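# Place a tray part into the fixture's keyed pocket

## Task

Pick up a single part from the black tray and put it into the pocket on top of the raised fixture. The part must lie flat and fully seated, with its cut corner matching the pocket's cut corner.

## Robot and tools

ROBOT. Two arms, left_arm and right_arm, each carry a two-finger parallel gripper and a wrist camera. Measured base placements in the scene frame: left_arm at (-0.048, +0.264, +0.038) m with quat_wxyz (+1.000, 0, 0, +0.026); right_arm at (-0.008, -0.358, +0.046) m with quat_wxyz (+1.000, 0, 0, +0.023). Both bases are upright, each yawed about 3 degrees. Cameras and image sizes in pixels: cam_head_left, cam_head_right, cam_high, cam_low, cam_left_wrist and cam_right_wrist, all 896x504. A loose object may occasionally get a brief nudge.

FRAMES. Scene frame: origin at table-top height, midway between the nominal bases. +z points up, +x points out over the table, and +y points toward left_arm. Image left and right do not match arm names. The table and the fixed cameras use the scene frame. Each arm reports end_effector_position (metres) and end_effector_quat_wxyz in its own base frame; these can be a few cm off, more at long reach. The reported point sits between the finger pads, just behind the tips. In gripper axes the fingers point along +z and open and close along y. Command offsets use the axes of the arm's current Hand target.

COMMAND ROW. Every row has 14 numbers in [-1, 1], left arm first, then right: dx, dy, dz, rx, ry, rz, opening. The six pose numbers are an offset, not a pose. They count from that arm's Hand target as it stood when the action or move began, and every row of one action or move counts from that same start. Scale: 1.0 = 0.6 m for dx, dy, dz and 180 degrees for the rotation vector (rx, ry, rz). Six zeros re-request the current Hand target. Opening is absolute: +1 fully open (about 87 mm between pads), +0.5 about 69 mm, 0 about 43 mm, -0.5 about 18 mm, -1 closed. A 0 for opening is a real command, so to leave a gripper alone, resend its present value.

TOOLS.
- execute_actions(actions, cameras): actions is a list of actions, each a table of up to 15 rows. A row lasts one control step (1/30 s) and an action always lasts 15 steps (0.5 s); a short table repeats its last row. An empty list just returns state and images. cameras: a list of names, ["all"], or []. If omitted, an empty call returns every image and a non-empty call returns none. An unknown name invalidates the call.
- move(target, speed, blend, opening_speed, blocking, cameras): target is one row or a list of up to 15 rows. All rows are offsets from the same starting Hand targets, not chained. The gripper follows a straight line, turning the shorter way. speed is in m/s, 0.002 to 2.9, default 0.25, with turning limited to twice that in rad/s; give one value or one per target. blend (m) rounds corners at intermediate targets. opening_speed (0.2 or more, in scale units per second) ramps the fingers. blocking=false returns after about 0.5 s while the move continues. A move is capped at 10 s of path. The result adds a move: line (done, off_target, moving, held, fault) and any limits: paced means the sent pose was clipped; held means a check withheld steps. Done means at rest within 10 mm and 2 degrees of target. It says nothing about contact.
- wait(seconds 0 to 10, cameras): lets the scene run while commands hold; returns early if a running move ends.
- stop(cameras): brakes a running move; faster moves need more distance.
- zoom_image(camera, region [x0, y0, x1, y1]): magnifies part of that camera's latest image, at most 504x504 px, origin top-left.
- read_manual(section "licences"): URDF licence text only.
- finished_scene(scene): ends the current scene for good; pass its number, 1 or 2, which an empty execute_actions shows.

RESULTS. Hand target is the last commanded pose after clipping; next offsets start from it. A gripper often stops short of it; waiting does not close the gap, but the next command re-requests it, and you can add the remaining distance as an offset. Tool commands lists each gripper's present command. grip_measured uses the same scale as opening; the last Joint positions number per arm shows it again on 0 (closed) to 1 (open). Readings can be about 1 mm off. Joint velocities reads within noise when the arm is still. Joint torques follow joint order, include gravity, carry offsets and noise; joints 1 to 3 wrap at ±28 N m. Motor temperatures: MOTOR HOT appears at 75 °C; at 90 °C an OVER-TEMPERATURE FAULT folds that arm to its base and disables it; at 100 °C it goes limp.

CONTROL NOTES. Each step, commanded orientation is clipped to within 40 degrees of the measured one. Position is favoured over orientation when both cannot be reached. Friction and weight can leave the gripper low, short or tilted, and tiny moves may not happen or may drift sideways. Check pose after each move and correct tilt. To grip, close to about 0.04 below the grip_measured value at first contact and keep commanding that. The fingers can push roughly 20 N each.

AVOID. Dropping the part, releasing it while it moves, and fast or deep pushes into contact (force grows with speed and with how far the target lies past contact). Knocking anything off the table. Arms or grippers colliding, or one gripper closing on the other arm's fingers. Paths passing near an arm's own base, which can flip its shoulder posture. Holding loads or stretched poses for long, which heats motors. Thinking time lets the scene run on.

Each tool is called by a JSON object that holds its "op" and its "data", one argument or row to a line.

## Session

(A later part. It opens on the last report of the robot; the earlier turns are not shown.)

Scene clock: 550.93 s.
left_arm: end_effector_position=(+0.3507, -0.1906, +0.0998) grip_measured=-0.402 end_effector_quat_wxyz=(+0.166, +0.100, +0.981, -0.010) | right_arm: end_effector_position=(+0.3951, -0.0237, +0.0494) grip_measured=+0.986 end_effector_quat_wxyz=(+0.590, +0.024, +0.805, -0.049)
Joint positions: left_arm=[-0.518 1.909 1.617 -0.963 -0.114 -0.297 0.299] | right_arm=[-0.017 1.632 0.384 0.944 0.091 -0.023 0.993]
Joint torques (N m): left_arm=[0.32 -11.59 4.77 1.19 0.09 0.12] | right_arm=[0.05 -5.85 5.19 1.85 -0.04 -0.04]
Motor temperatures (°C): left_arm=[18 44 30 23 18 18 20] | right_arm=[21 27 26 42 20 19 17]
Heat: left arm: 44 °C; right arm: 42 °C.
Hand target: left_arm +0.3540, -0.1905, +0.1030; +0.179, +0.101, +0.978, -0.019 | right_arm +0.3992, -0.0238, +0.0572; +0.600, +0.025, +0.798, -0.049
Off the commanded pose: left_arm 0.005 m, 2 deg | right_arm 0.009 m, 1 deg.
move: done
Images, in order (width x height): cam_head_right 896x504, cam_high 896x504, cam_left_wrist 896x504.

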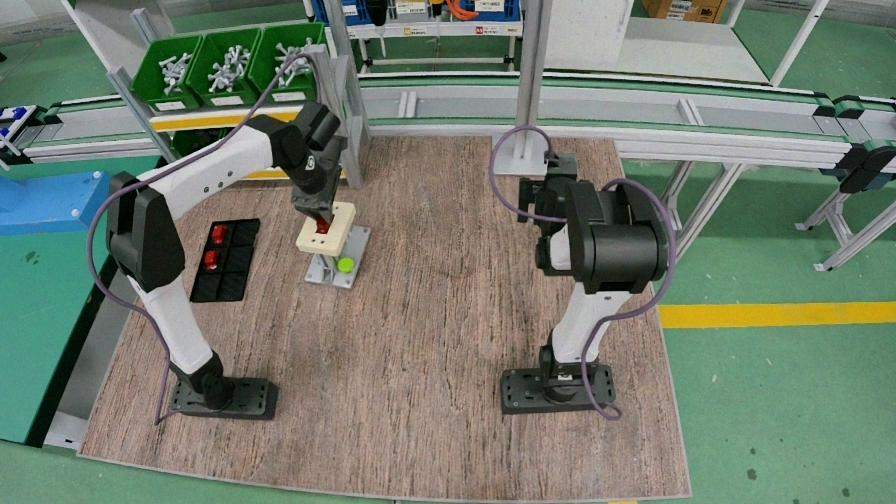

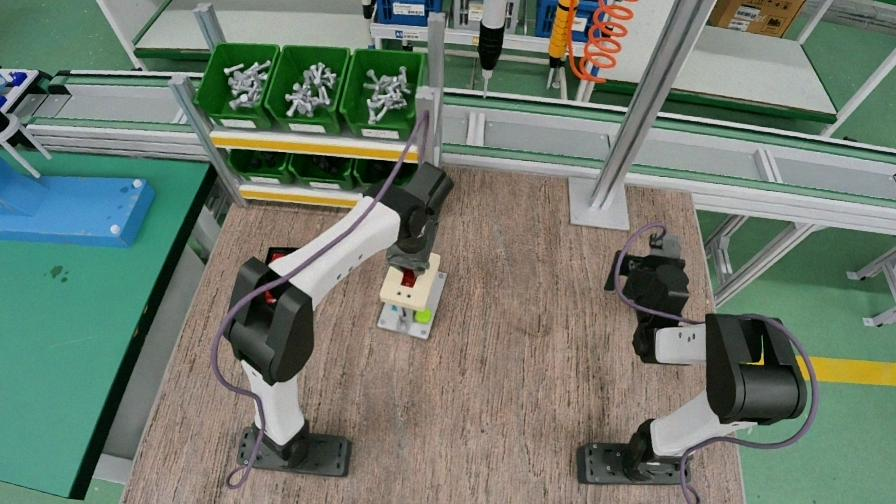

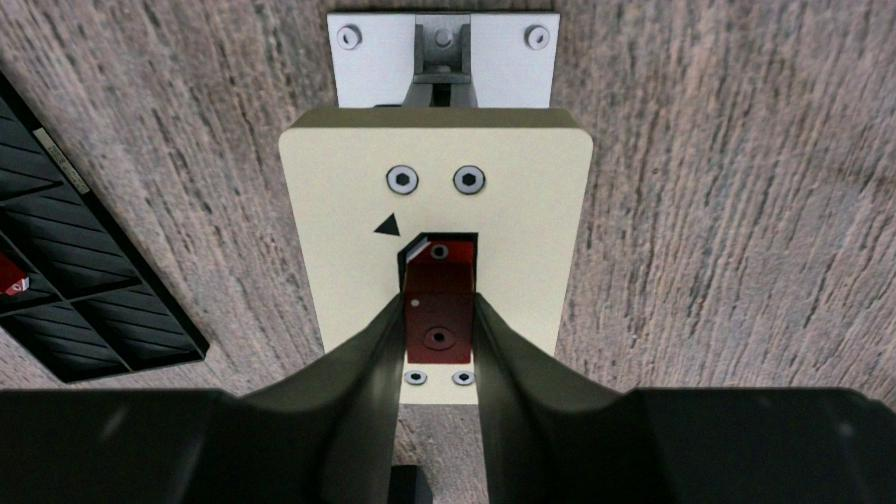

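{"op": "move", "data": {
  "target": [0.004,0.0025,0.0092,0,0,0,-0.5,0,0,0,0,0,0,1],
  "speed": 0.02,
  "cameras": ["cam_left_wrist","cam_head_right","cam_high"]
}}

{"op": "zoom_image", "data": {
  "camera": "cam_left_wrist",
  "region": [370, 180, 510, 320]
}}

{"op": "zoom_image", "data": {
  "camera": "cam_high",
  "region": [370, 220, 460, 310]
}}

{"op": "zoom_image", "data": {
  "camera": "cam_head_right",
  "region": [280, 170, 380, 260]
}}

Scene clock: 564.93 s.
left_arm: end_effector_position=(+0.3511, -0.1899, +0.0996) grip_measured=-0.402 end_effector_quat_wxyz=(+0.172, +0.099, +0.980, -0.014) | right_arm: end_effector_position=(+0.3951, -0.0237, +0.0494) grip_measured=+0.986 end_effector_quat_wxyz=(+0.590, +0.024, +0.805, -0.049)
Joint positions: left_arm=[-0.514 1.895 1.596 -0.942 -0.11 -0.295 0.299] | right_arm=[-0.017 1.632 0.384 0.944 0.091 -0.023 0.993]
Joint torques (N m): left_arm=[0.34 -10.3 4.27 1.25 0.07 0.13] | right_arm=[0.05 -5.85 5.19 1.85 -0.04 -0.03]
Heat: left arm: 42 °C; right arm: 42 °C.
Hand target: left_arm +0.3540, -0.1890, +0.0970; +0.179, +0.101, +0.978, -0.019 | right_arm +0.3992, -0.0238, +0.0572; +0.600, +0.025, +0.798, -0.049
Off the commanded pose: left_arm 0.004 m, 1 deg | right_arm 0.009 m, 1 deg.
move: done
Images, in order (width x height): cam_head_right 896x504, cam_high 896x504, cam_left_wrist 896x504.

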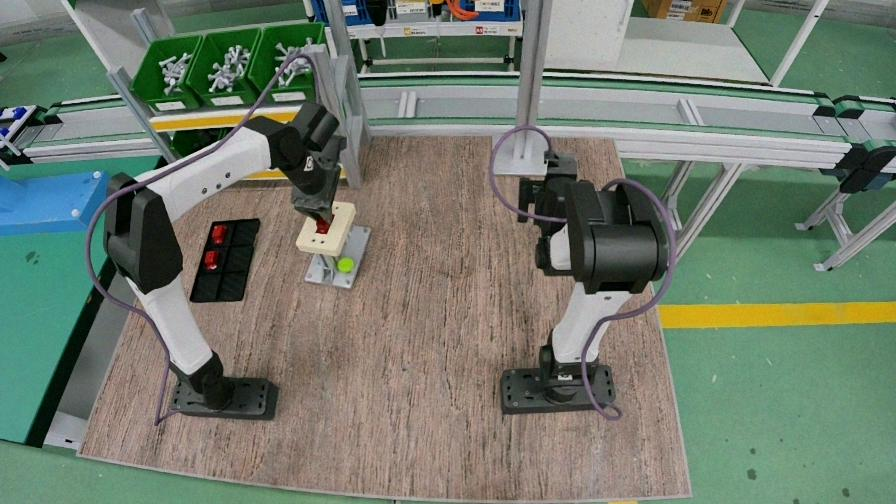

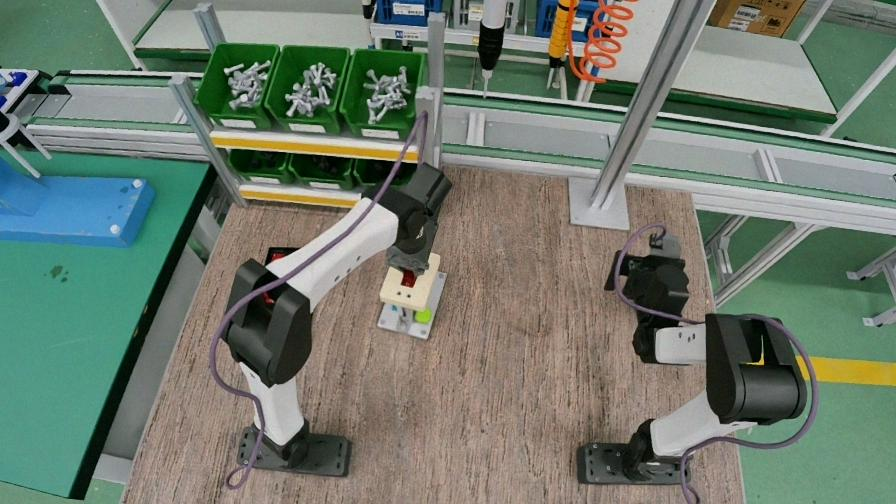

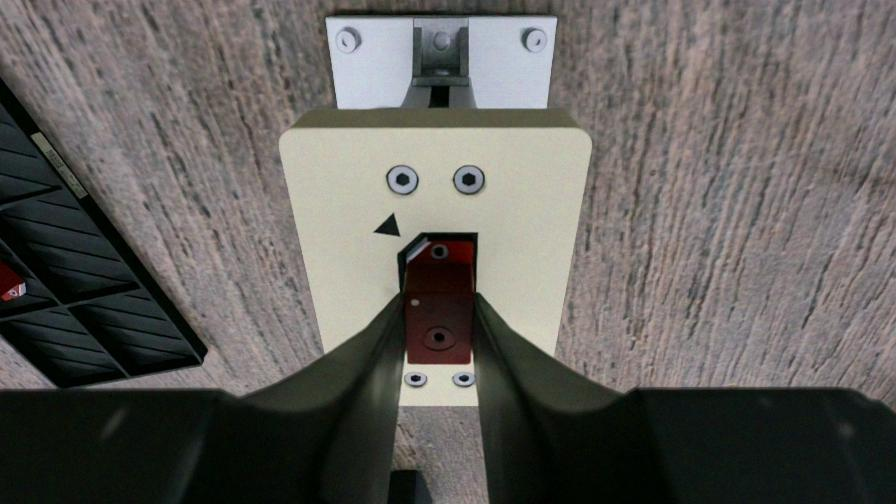

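Scaled by 3.600 from the camera's 896x504 image, which has a finer 1280x720 frame.

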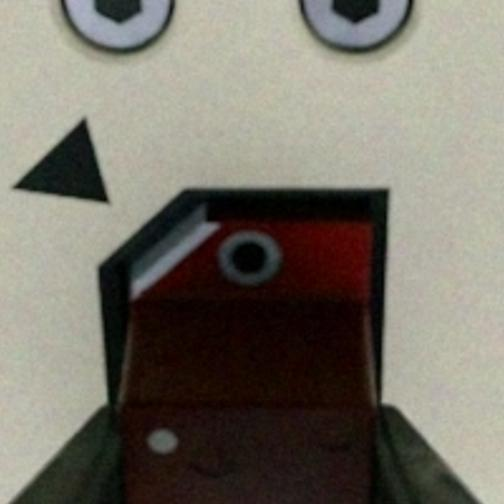

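Scaled by 5.600 from the camera's 896x504 image, which has a finer 1280x720 frame.

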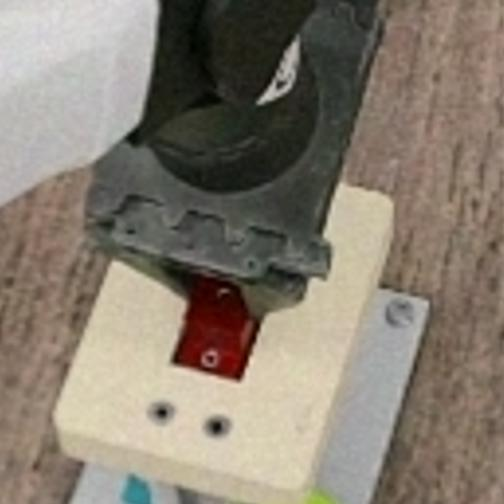

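Scaled by 5.040 from the camera's 896x504 image, which has a finer 1280x720 frame.

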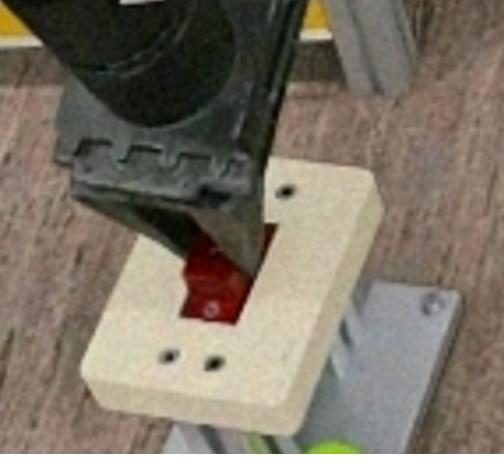

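{"op": "zoom_image", "data": {
  "camera": "cam_left_wrist",
  "region": [390, 225, 490, 285]
}}

{"op": "zoom_image", "data": {
  "camera": "cam_high",
  "region": [395, 260, 425, 292]
}}

{"op": "zoom_image", "data": {
  "camera": "cam_head_right",
  "region": [310, 208, 345, 240]
}}

{"op": "zoom_image", "data": {
  "camera": "cam_head_left",
  "region": [305, 200, 345, 240]
}}

Scaled by 5.040 from the camera's 896x504 image, which has a finer 1280x720 frame.

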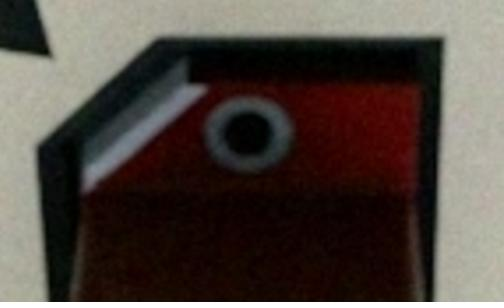

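Scaled by 15.750 from the camera's 896x504 image, which has a finer 1280x720 frame.

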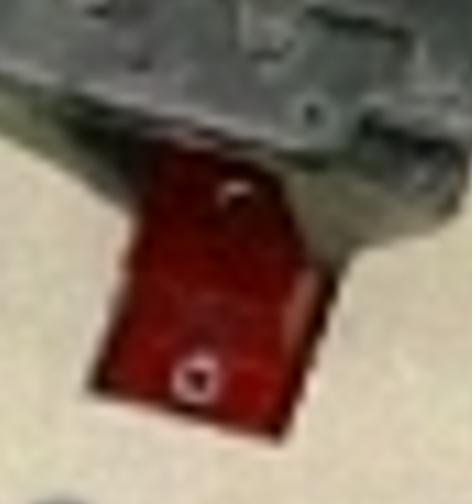

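Scaled by 14.400 from the camera's 896x504 image, which has a finer 1280x720 frame.

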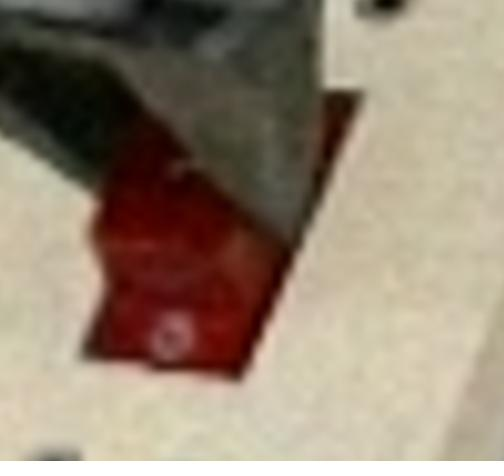

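This scene's latest camera images include none from cam_head_left. They are from: cam_head_right, cam_high, cam_left_wrist. cam_head_left's image comes with the result of a call that names it in "cameras".

{"op": "move", "data": {
  "target": [0.0045,0.0028,0.0125,0,0.003,0,-0.5,0,0,0,0,0,0,1],
  "speed": 0.02,
  "cameras": ["all"]
}}

{"op": "zoom_image", "data": {
  "camera": "cam_left_wrist",
  "region": [390, 225, 490, 285]
}}

{"op": "zoom_image", "data": {
  "camera": "cam_high",
  "region": [395, 260, 425, 292]
}}

{"op": "zoom_image", "data": {
  "camera": "cam_head_left",
  "region": [305, 200, 345, 240]
}}

Scene clock: 607.97 s.
left_arm: end_effector_position=(+0.3512, -0.1897, +0.0993) grip_measured=-0.402 end_effector_quat_wxyz=(+0.174, +0.099, +0.980, -0.019) | right_arm: end_effector_position=(+0.3951, -0.0237, +0.0494) grip_measured=+0.986 end_effector_quat_wxyz=(+0.590, +0.024, +0.805, -0.049)
Joint positions: left_arm=[-0.51 1.889 1.585 -0.931 -0.102 -0.292 0.299] | right_arm=[-0.017 1.632 0.384 0.944 0.091 -0.023 0.993]
Joint torques (N m): left_arm=[0.49 -8.73 3.62 1.32 0.04 0.14] | right_arm=[0.05 -5.85 5.19 1.85 -0.04 -0.04]
Motor temperatures (°C): left_arm=[18 36 28 24 18 18 20] | right_arm=[21 27 26 43 20 19 17]
Heat: left arm: 36 °C; right arm: 43 °C.
Hand target: left_arm +0.3545, -0.1874, +0.0890; +0.175, +0.101, +0.979, -0.018 | right_arm +0.3992, -0.0238, +0.0572; +0.600, +0.025, +0.798, -0.049
Off the commanded pose: left_arm 0.011 m, 0 deg | right_arm 0.009 m, 1 deg.
move: off_target (left_arm)

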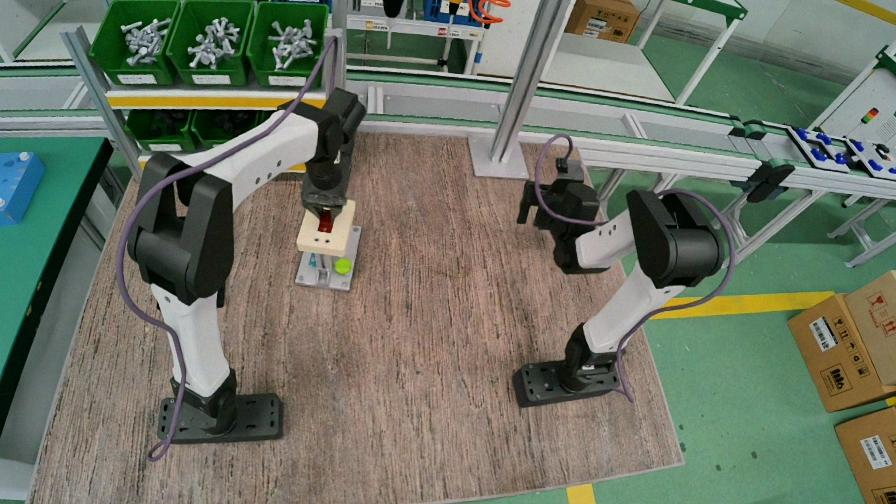

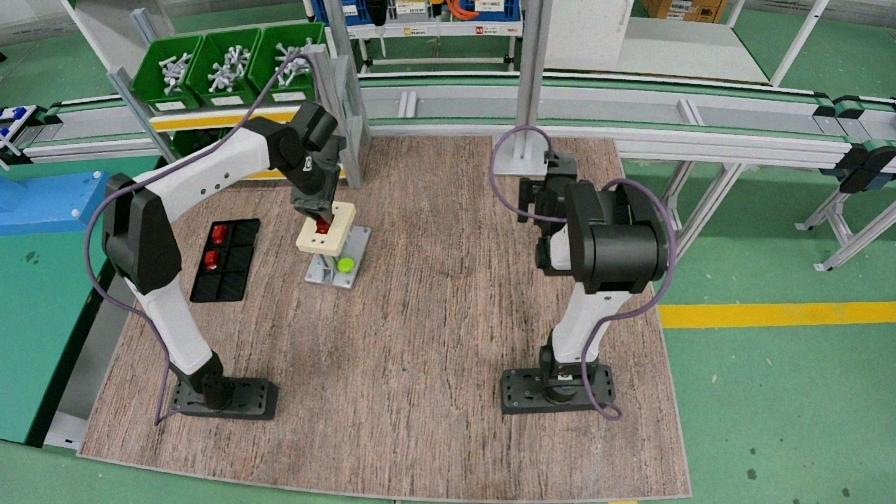

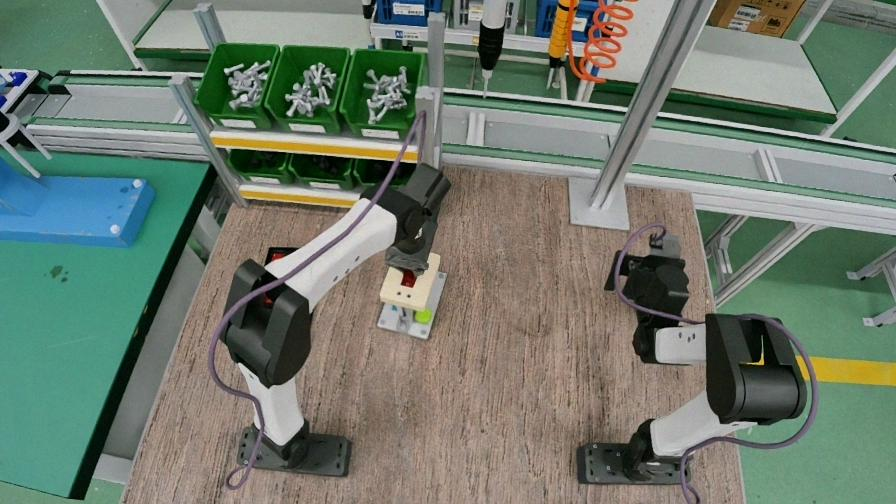

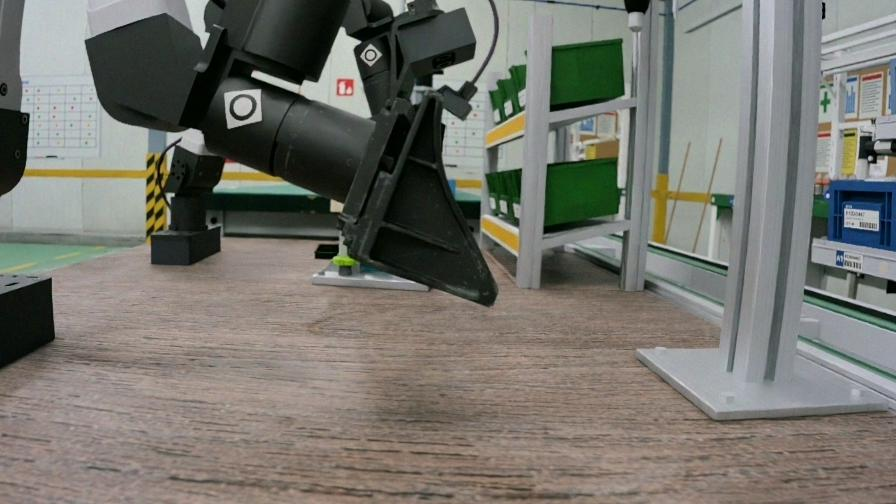

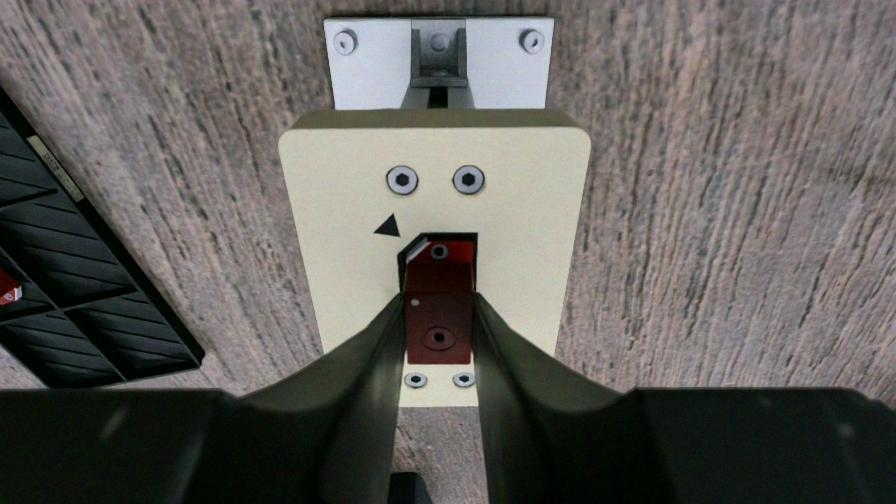

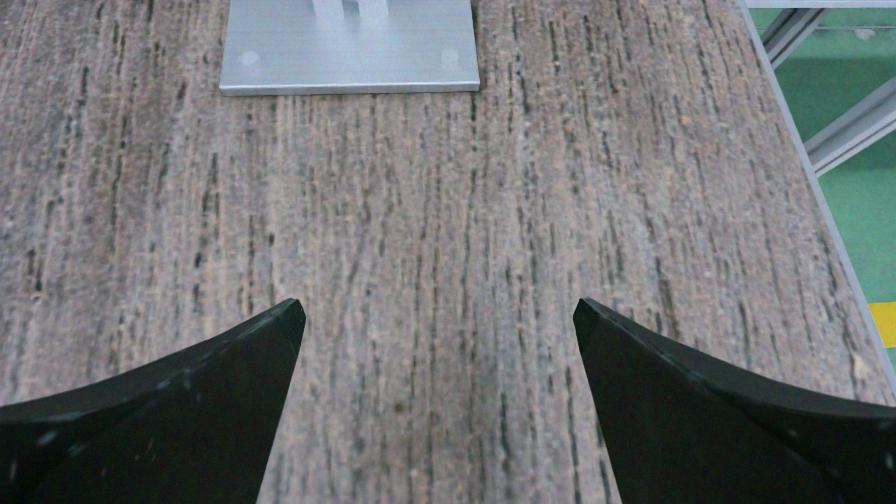

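Scaled by 5.040 from the camera's 896x504 image, which has a finer 1280x720 frame.

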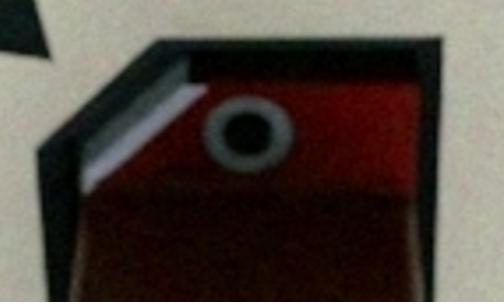

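Scaled by 15.750 from the camera's 896x504 image, which has a finer 1280x720 frame.

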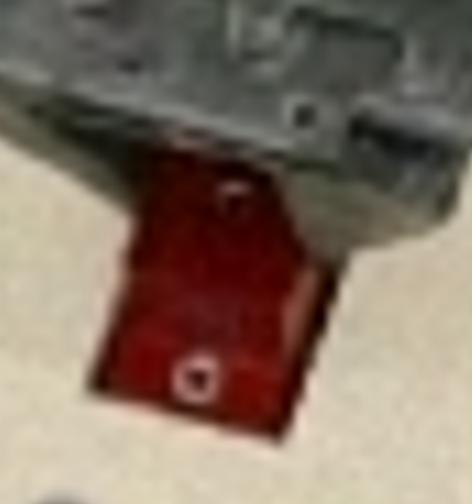

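Scaled by 12.600 from the camera's 896x504 image, which has a finer 1280x720 frame.

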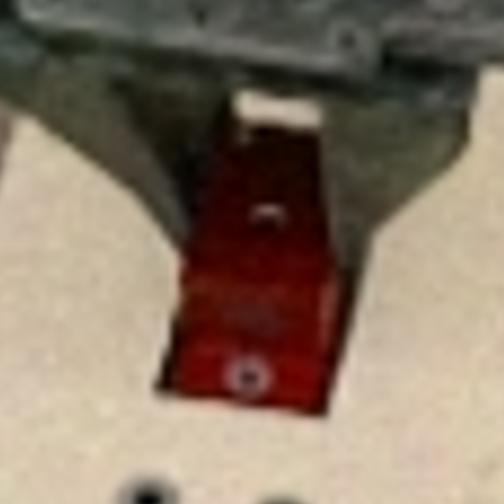

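{"op": "move", "data": {
  "target": [-0.0028,-0.005,-0.0207,0,0,0,-0.5,0,0,0,0,0,0,1],
  "speed": 0.03,
  "cameras": ["cam_left_wrist"]
}}

{"op": "zoom_image", "data": {
  "camera": "cam_left_wrist",
  "region": [370, 180, 510, 320]
}}

Scene clock: 638.27 s.
left_arm: end_effector_position=(+0.3511, -0.1896, +0.0996) grip_measured=-0.402 end_effector_quat_wxyz=(+0.174, +0.099, +0.980, -0.019) | right_arm: end_effector_position=(+0.3951, -0.0237, +0.0494) grip_measured=+0.986 end_effector_quat_wxyz=(+0.590, +0.024, +0.805, -0.049)
Joint positions: left_arm=[-0.51 1.889 1.586 -0.932 -0.102 -0.291 0.299] | right_arm=[-0.017 1.632 0.384 0.944 0.091 -0.023 0.993]
Joint torques (N m): left_arm=[-0.42 -9.69 6.95 0.9 0 0.05] | right_arm=[0.05 -5.85 5.19 1.85 -0.04 -0.04]
Heat: left arm: 34 °C; right arm: 43 °C.
Hand target: left_arm +0.3511, -0.1897, +0.1012; +0.174, +0.102, +0.979, -0.018 | right_arm +0.3992, -0.0238, +0.0572; +0.600, +0.025, +0.798, -0.049
Off the commanded pose: left_arm 0.002 m, 0 deg | right_arm 0.009 m, 1 deg.
move: done
Images, in order (width x height): cam_left_wrist 896x504.

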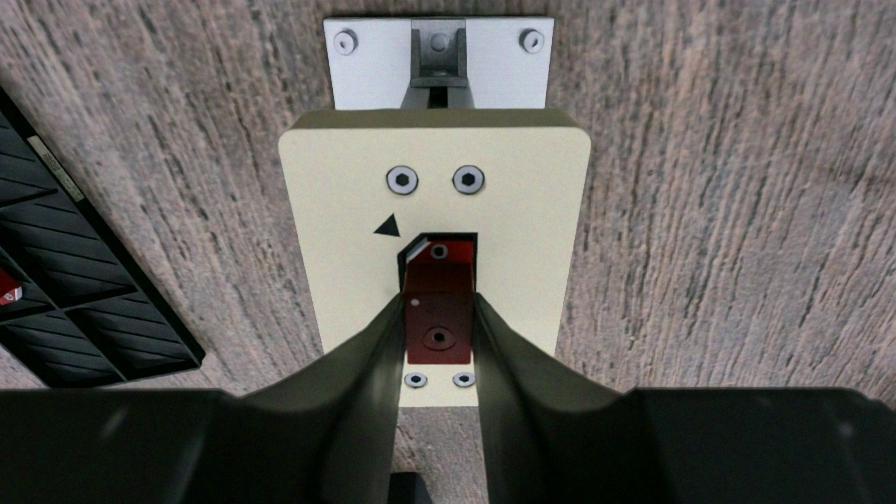

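Scaled by 3.600 from the camera's 896x504 image, which has a finer 1280x720 frame.

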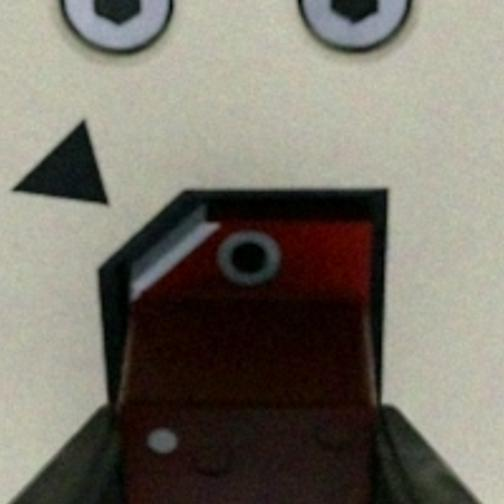

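{"op": "move", "data": {
  "target": [0,0,0,0,0,0,-0.15,0,0,0,0,0,0,1],
  "opening_speed": 0.3,
  "cameras": ["all"]
}}

{"op": "zoom_image", "data": {
  "camera": "cam_left_wrist",
  "region": [370, 180, 510, 320]
}}

{"op": "zoom_image", "data": {
  "camera": "cam_high",
  "region": [395, 260, 425, 292]
}}

{"op": "zoom_image", "data": {
  "camera": "cam_head_left",
  "region": [305, 200, 345, 240]
}}

Scene clock: 644.77 s.
left_arm: end_effector_position=(+0.3508, -0.1895, +0.0995) grip_measured=-0.150 end_effector_quat_wxyz=(+0.173, +0.099, +0.980, -0.018) | right_arm: end_effector_position=(+0.3951, -0.0237, +0.0494) grip_measured=+0.986 end_effector_quat_wxyz=(+0.590, +0.024, +0.805, -0.049)
Joint positions: left_arm=[-0.51 1.889 1.586 -0.933 -0.102 -0.291 0.425] | right_arm=[-0.017 1.632 0.384 0.944 0.091 -0.023 0.993]
Joint torques (N m): left_arm=[-0.43 -9.7 6.95 0.9 0 0.05] | right_arm=[0.05 -5.85 5.2 1.85 -0.04 -0.04]
Heat: left arm: 35 °C; right arm: 43 °C.
Hand target: left_arm +0.3511, -0.1897, +0.1012; +0.175, +0.102, +0.979, -0.018 | right_arm +0.3992, -0.0238, +0.0572; +0.600, +0.025, +0.798, -0.049
Off the commanded pose: left_arm 0.002 m, 0 deg | right_arm 0.009 m, 1 deg.
move: done

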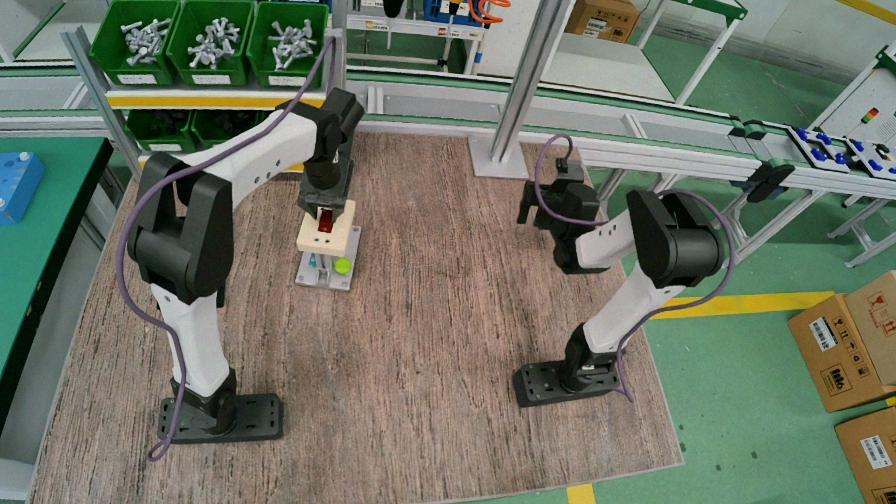

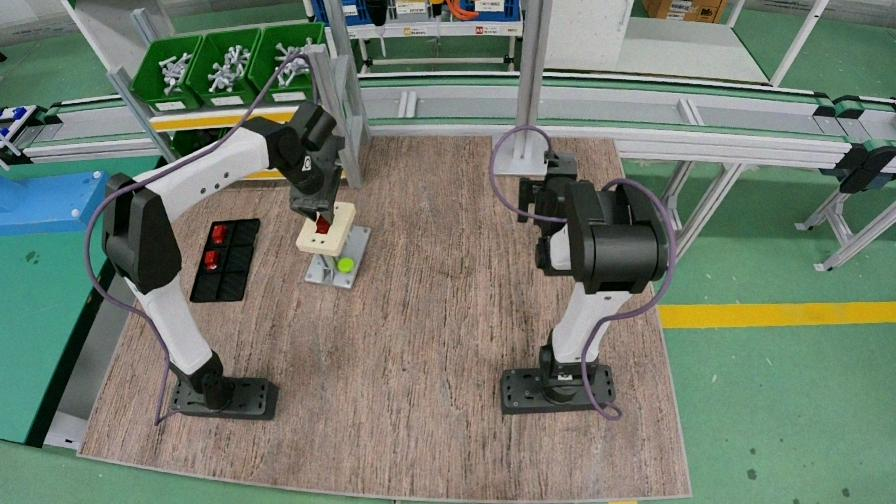

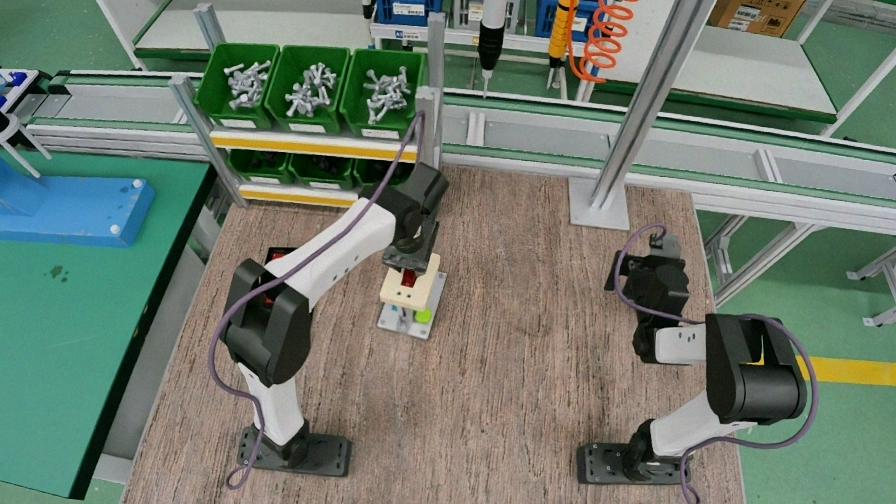

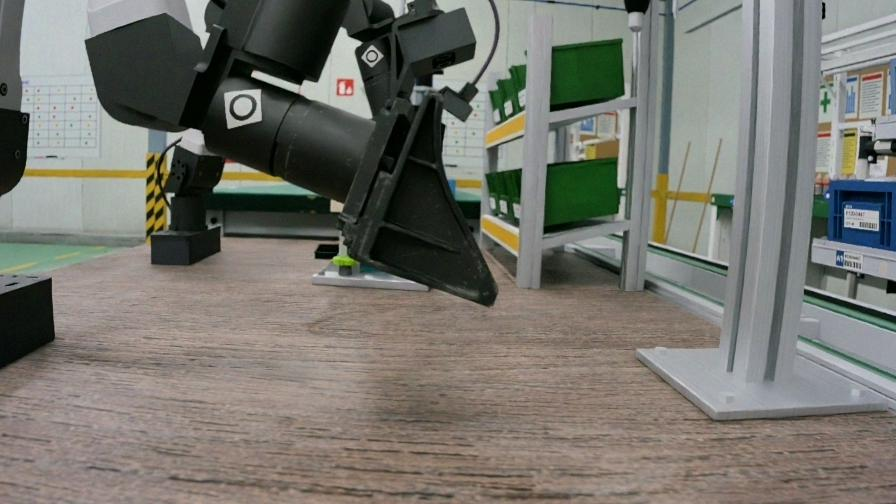

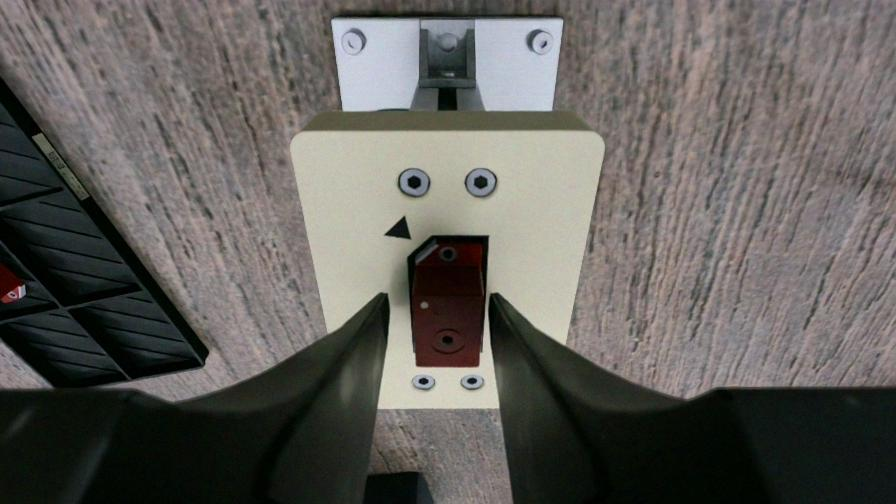

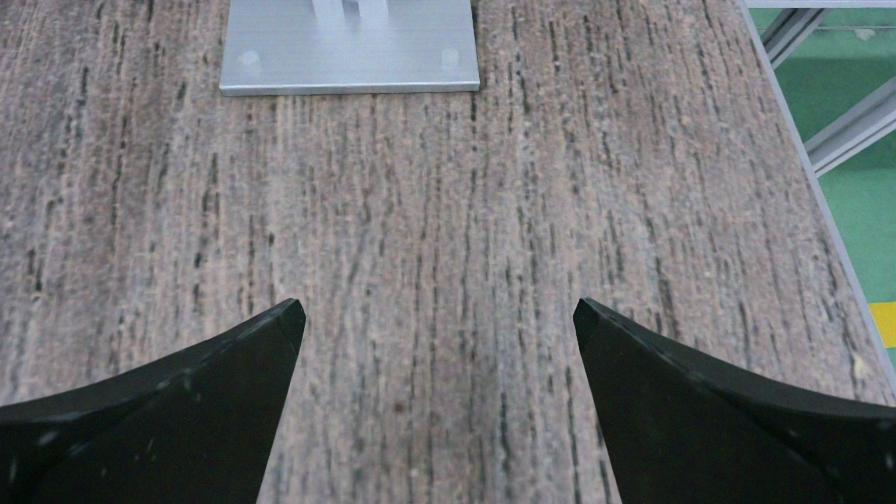

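Scaled by 3.600 from the camera's 896x504 image, which has a finer 1280x720 frame.

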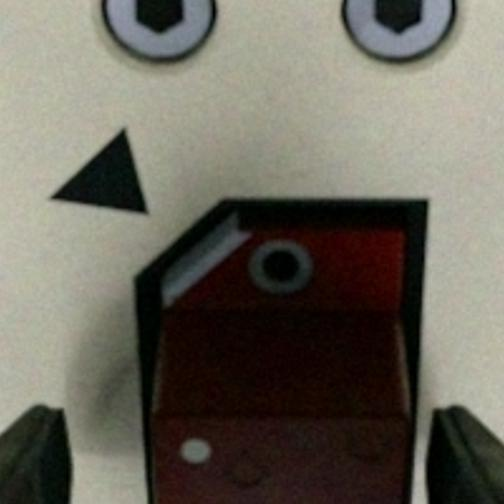

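Scaled by 15.750 from the camera's 896x504 image, which has a finer 1280x720 frame.

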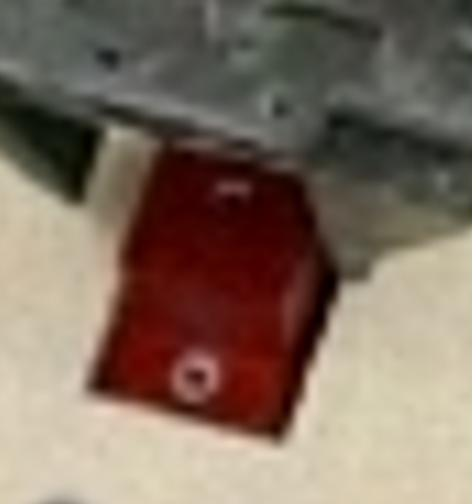

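Scaled by 12.600 from the camera's 896x504 image, which has a finer 1280x720 frame.

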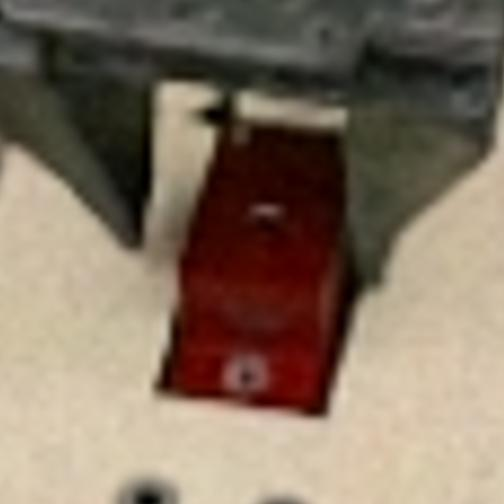

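{"op": "move", "data": {
  "target": [
    [-0.029,0,-0.078,0,0,0,-0.15,0,0,0,0,0,0,1],
    [0.012,0,-0.1,0,0,0,-0.15,0,0,0,0,0,0,1]
  ],
  "speed": 0.08,
  "cameras": ["all"]
}}

{"op": "zoom_image", "data": {
  "camera": "cam_left_wrist",
  "region": [360, 40, 540, 200]
}}

{"op": "zoom_image", "data": {
  "camera": "cam_high",
  "region": [380, 240, 440, 310]
}}

{"op": "zoom_image", "data": {
  "camera": "cam_head_left",
  "region": [295, 190, 365, 260]
}}

{"op": "zoom_image", "data": {
  "camera": "cam_head_right",
  "region": [295, 195, 365, 260]
}}

Scene clock: 654.40 s.
left_arm: end_effector_position=(+0.3278, -0.1852, +0.1407) grip_measured=-0.150 end_effector_quat_wxyz=(+0.159, +0.106, +0.982, -0.014) | right_arm: end_effector_position=(+0.3951, -0.0237, +0.0494) grip_measured=+0.986 end_effector_quat_wxyz=(+0.590, +0.024, +0.805, -0.049)
Joint positions: left_arm=[-0.529 1.833 1.683 -1.116 -0.102 -0.299 0.425] | right_arm=[-0.017 1.632 0.384 0.944 0.091 -0.023 0.993]
Joint torques (N m): left_arm=[-0.81 -13.12 6.31 0.8 -0.09 -0.1] | right_arm=[0.05 -5.85 5.19 1.85 -0.04 -0.04]
Heat: left arm: 35 °C; right arm: 43 °C.
Hand target: left_arm +0.3242, -0.1840, +0.1551; +0.174, +0.102, +0.979, -0.018 | right_arm +0.3992, -0.0238, +0.0572; +0.600, +0.025, +0.798, -0.049
Off the commanded pose: left_arm 0.015 m, 2 deg | right_arm 0.009 m, 1 deg.
move: off_target (left_arm)

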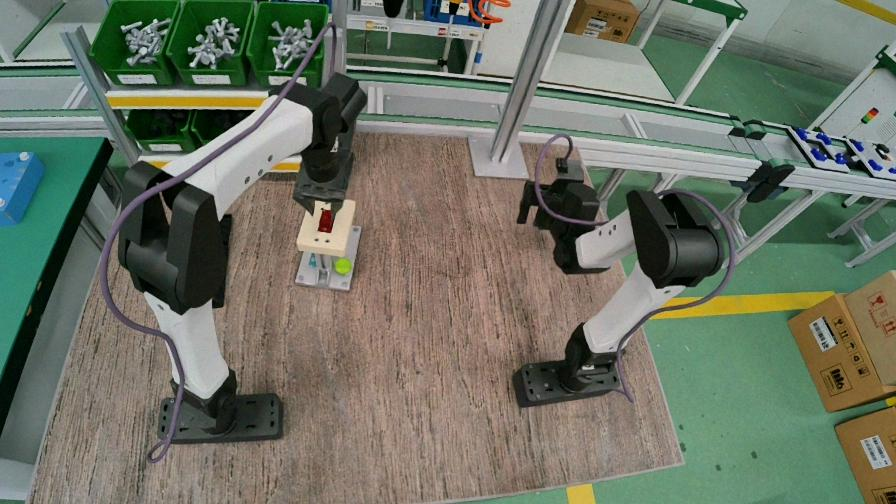

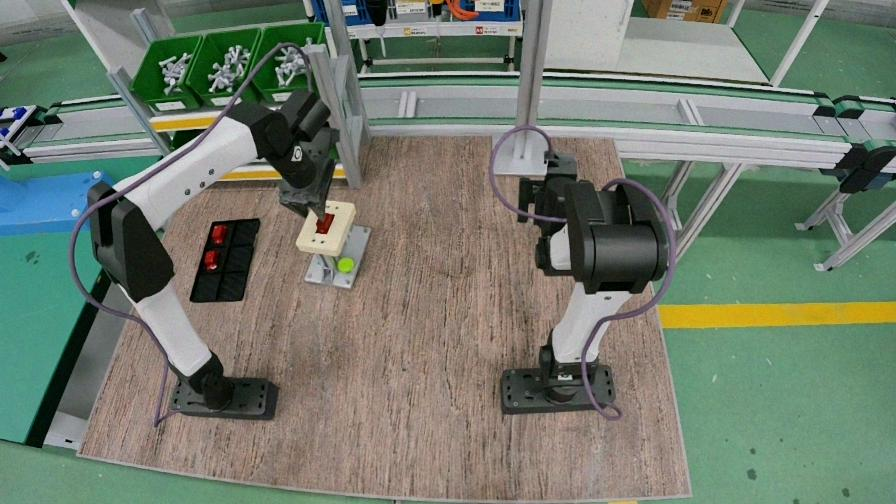

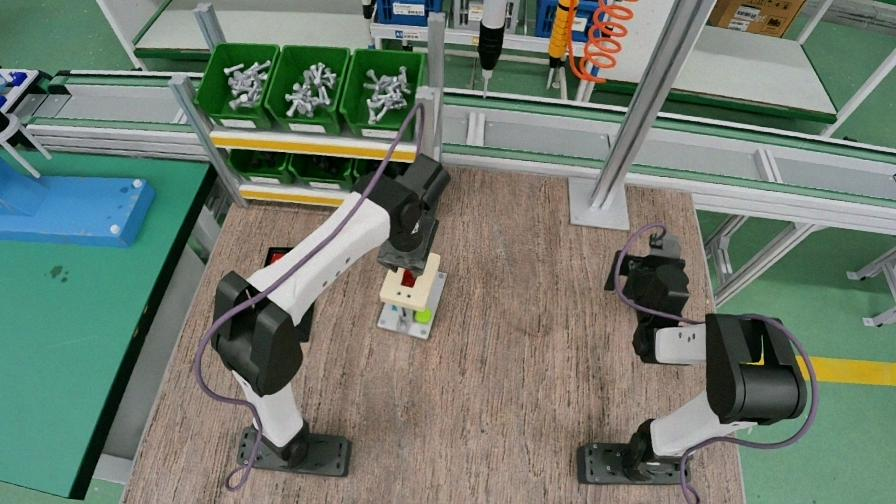

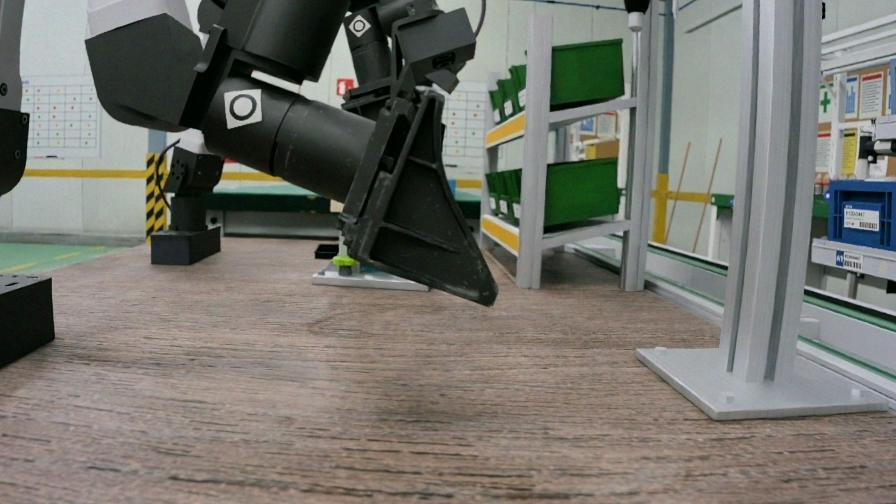

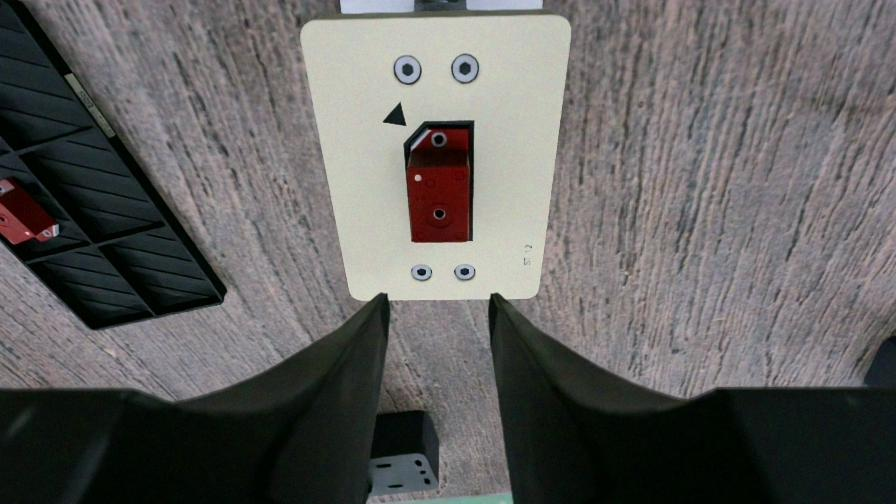

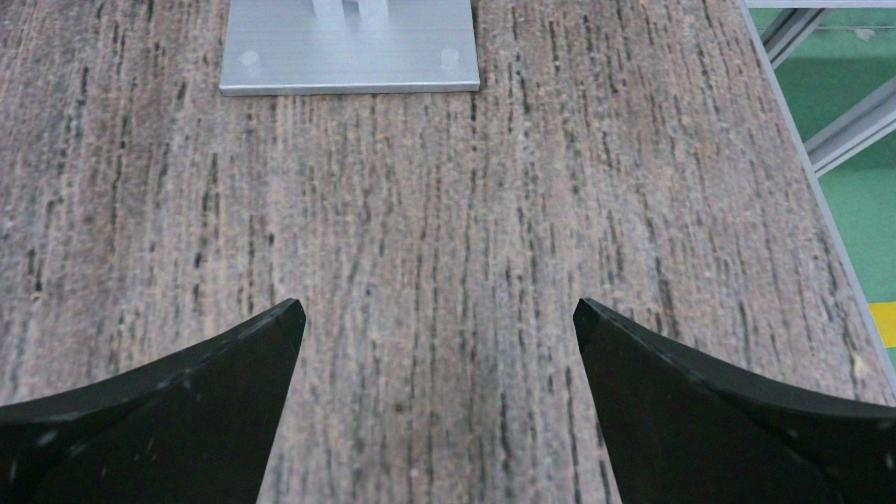

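Scaled by 2.800 from the camera's 896x504 image, which has a finer 1280x720 frame.

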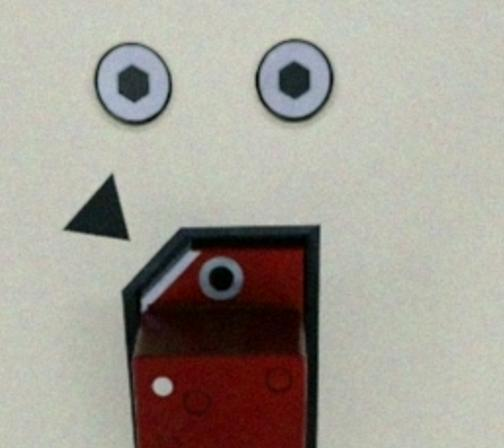

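Scaled by 7.200 from the camera's 896x504 image, which has a finer 1280x720 frame.

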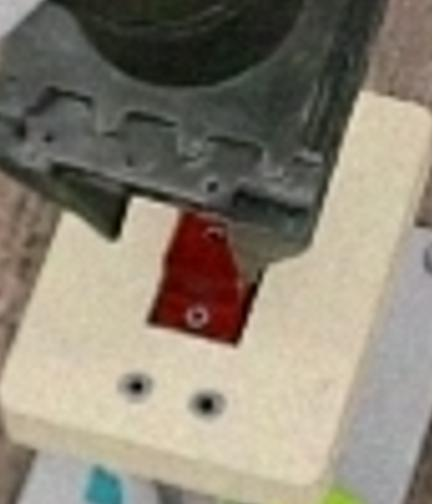

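Scaled by 7.200 from the camera's 896x504 image, which has a finer 1280x720 frame.

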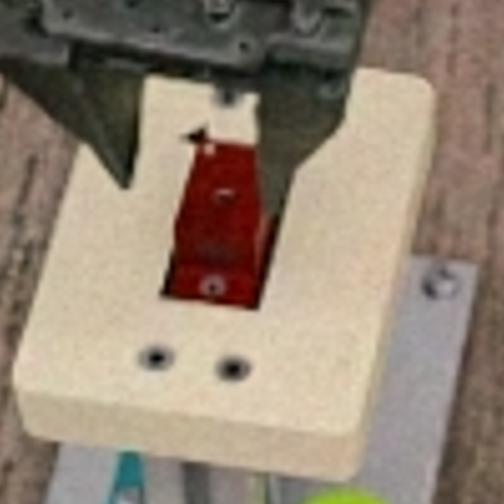

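Scaled by 7.200 from the camera's 896x504 image, which has a finer 1280x720 frame.

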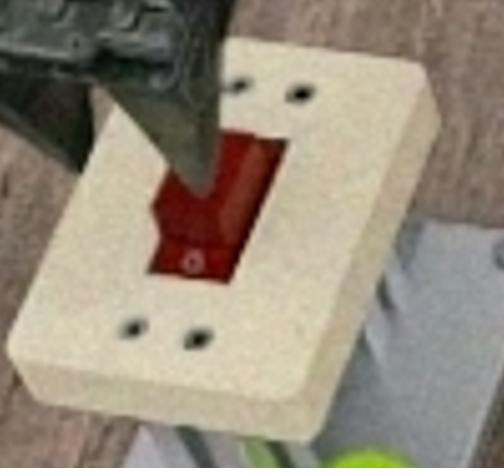

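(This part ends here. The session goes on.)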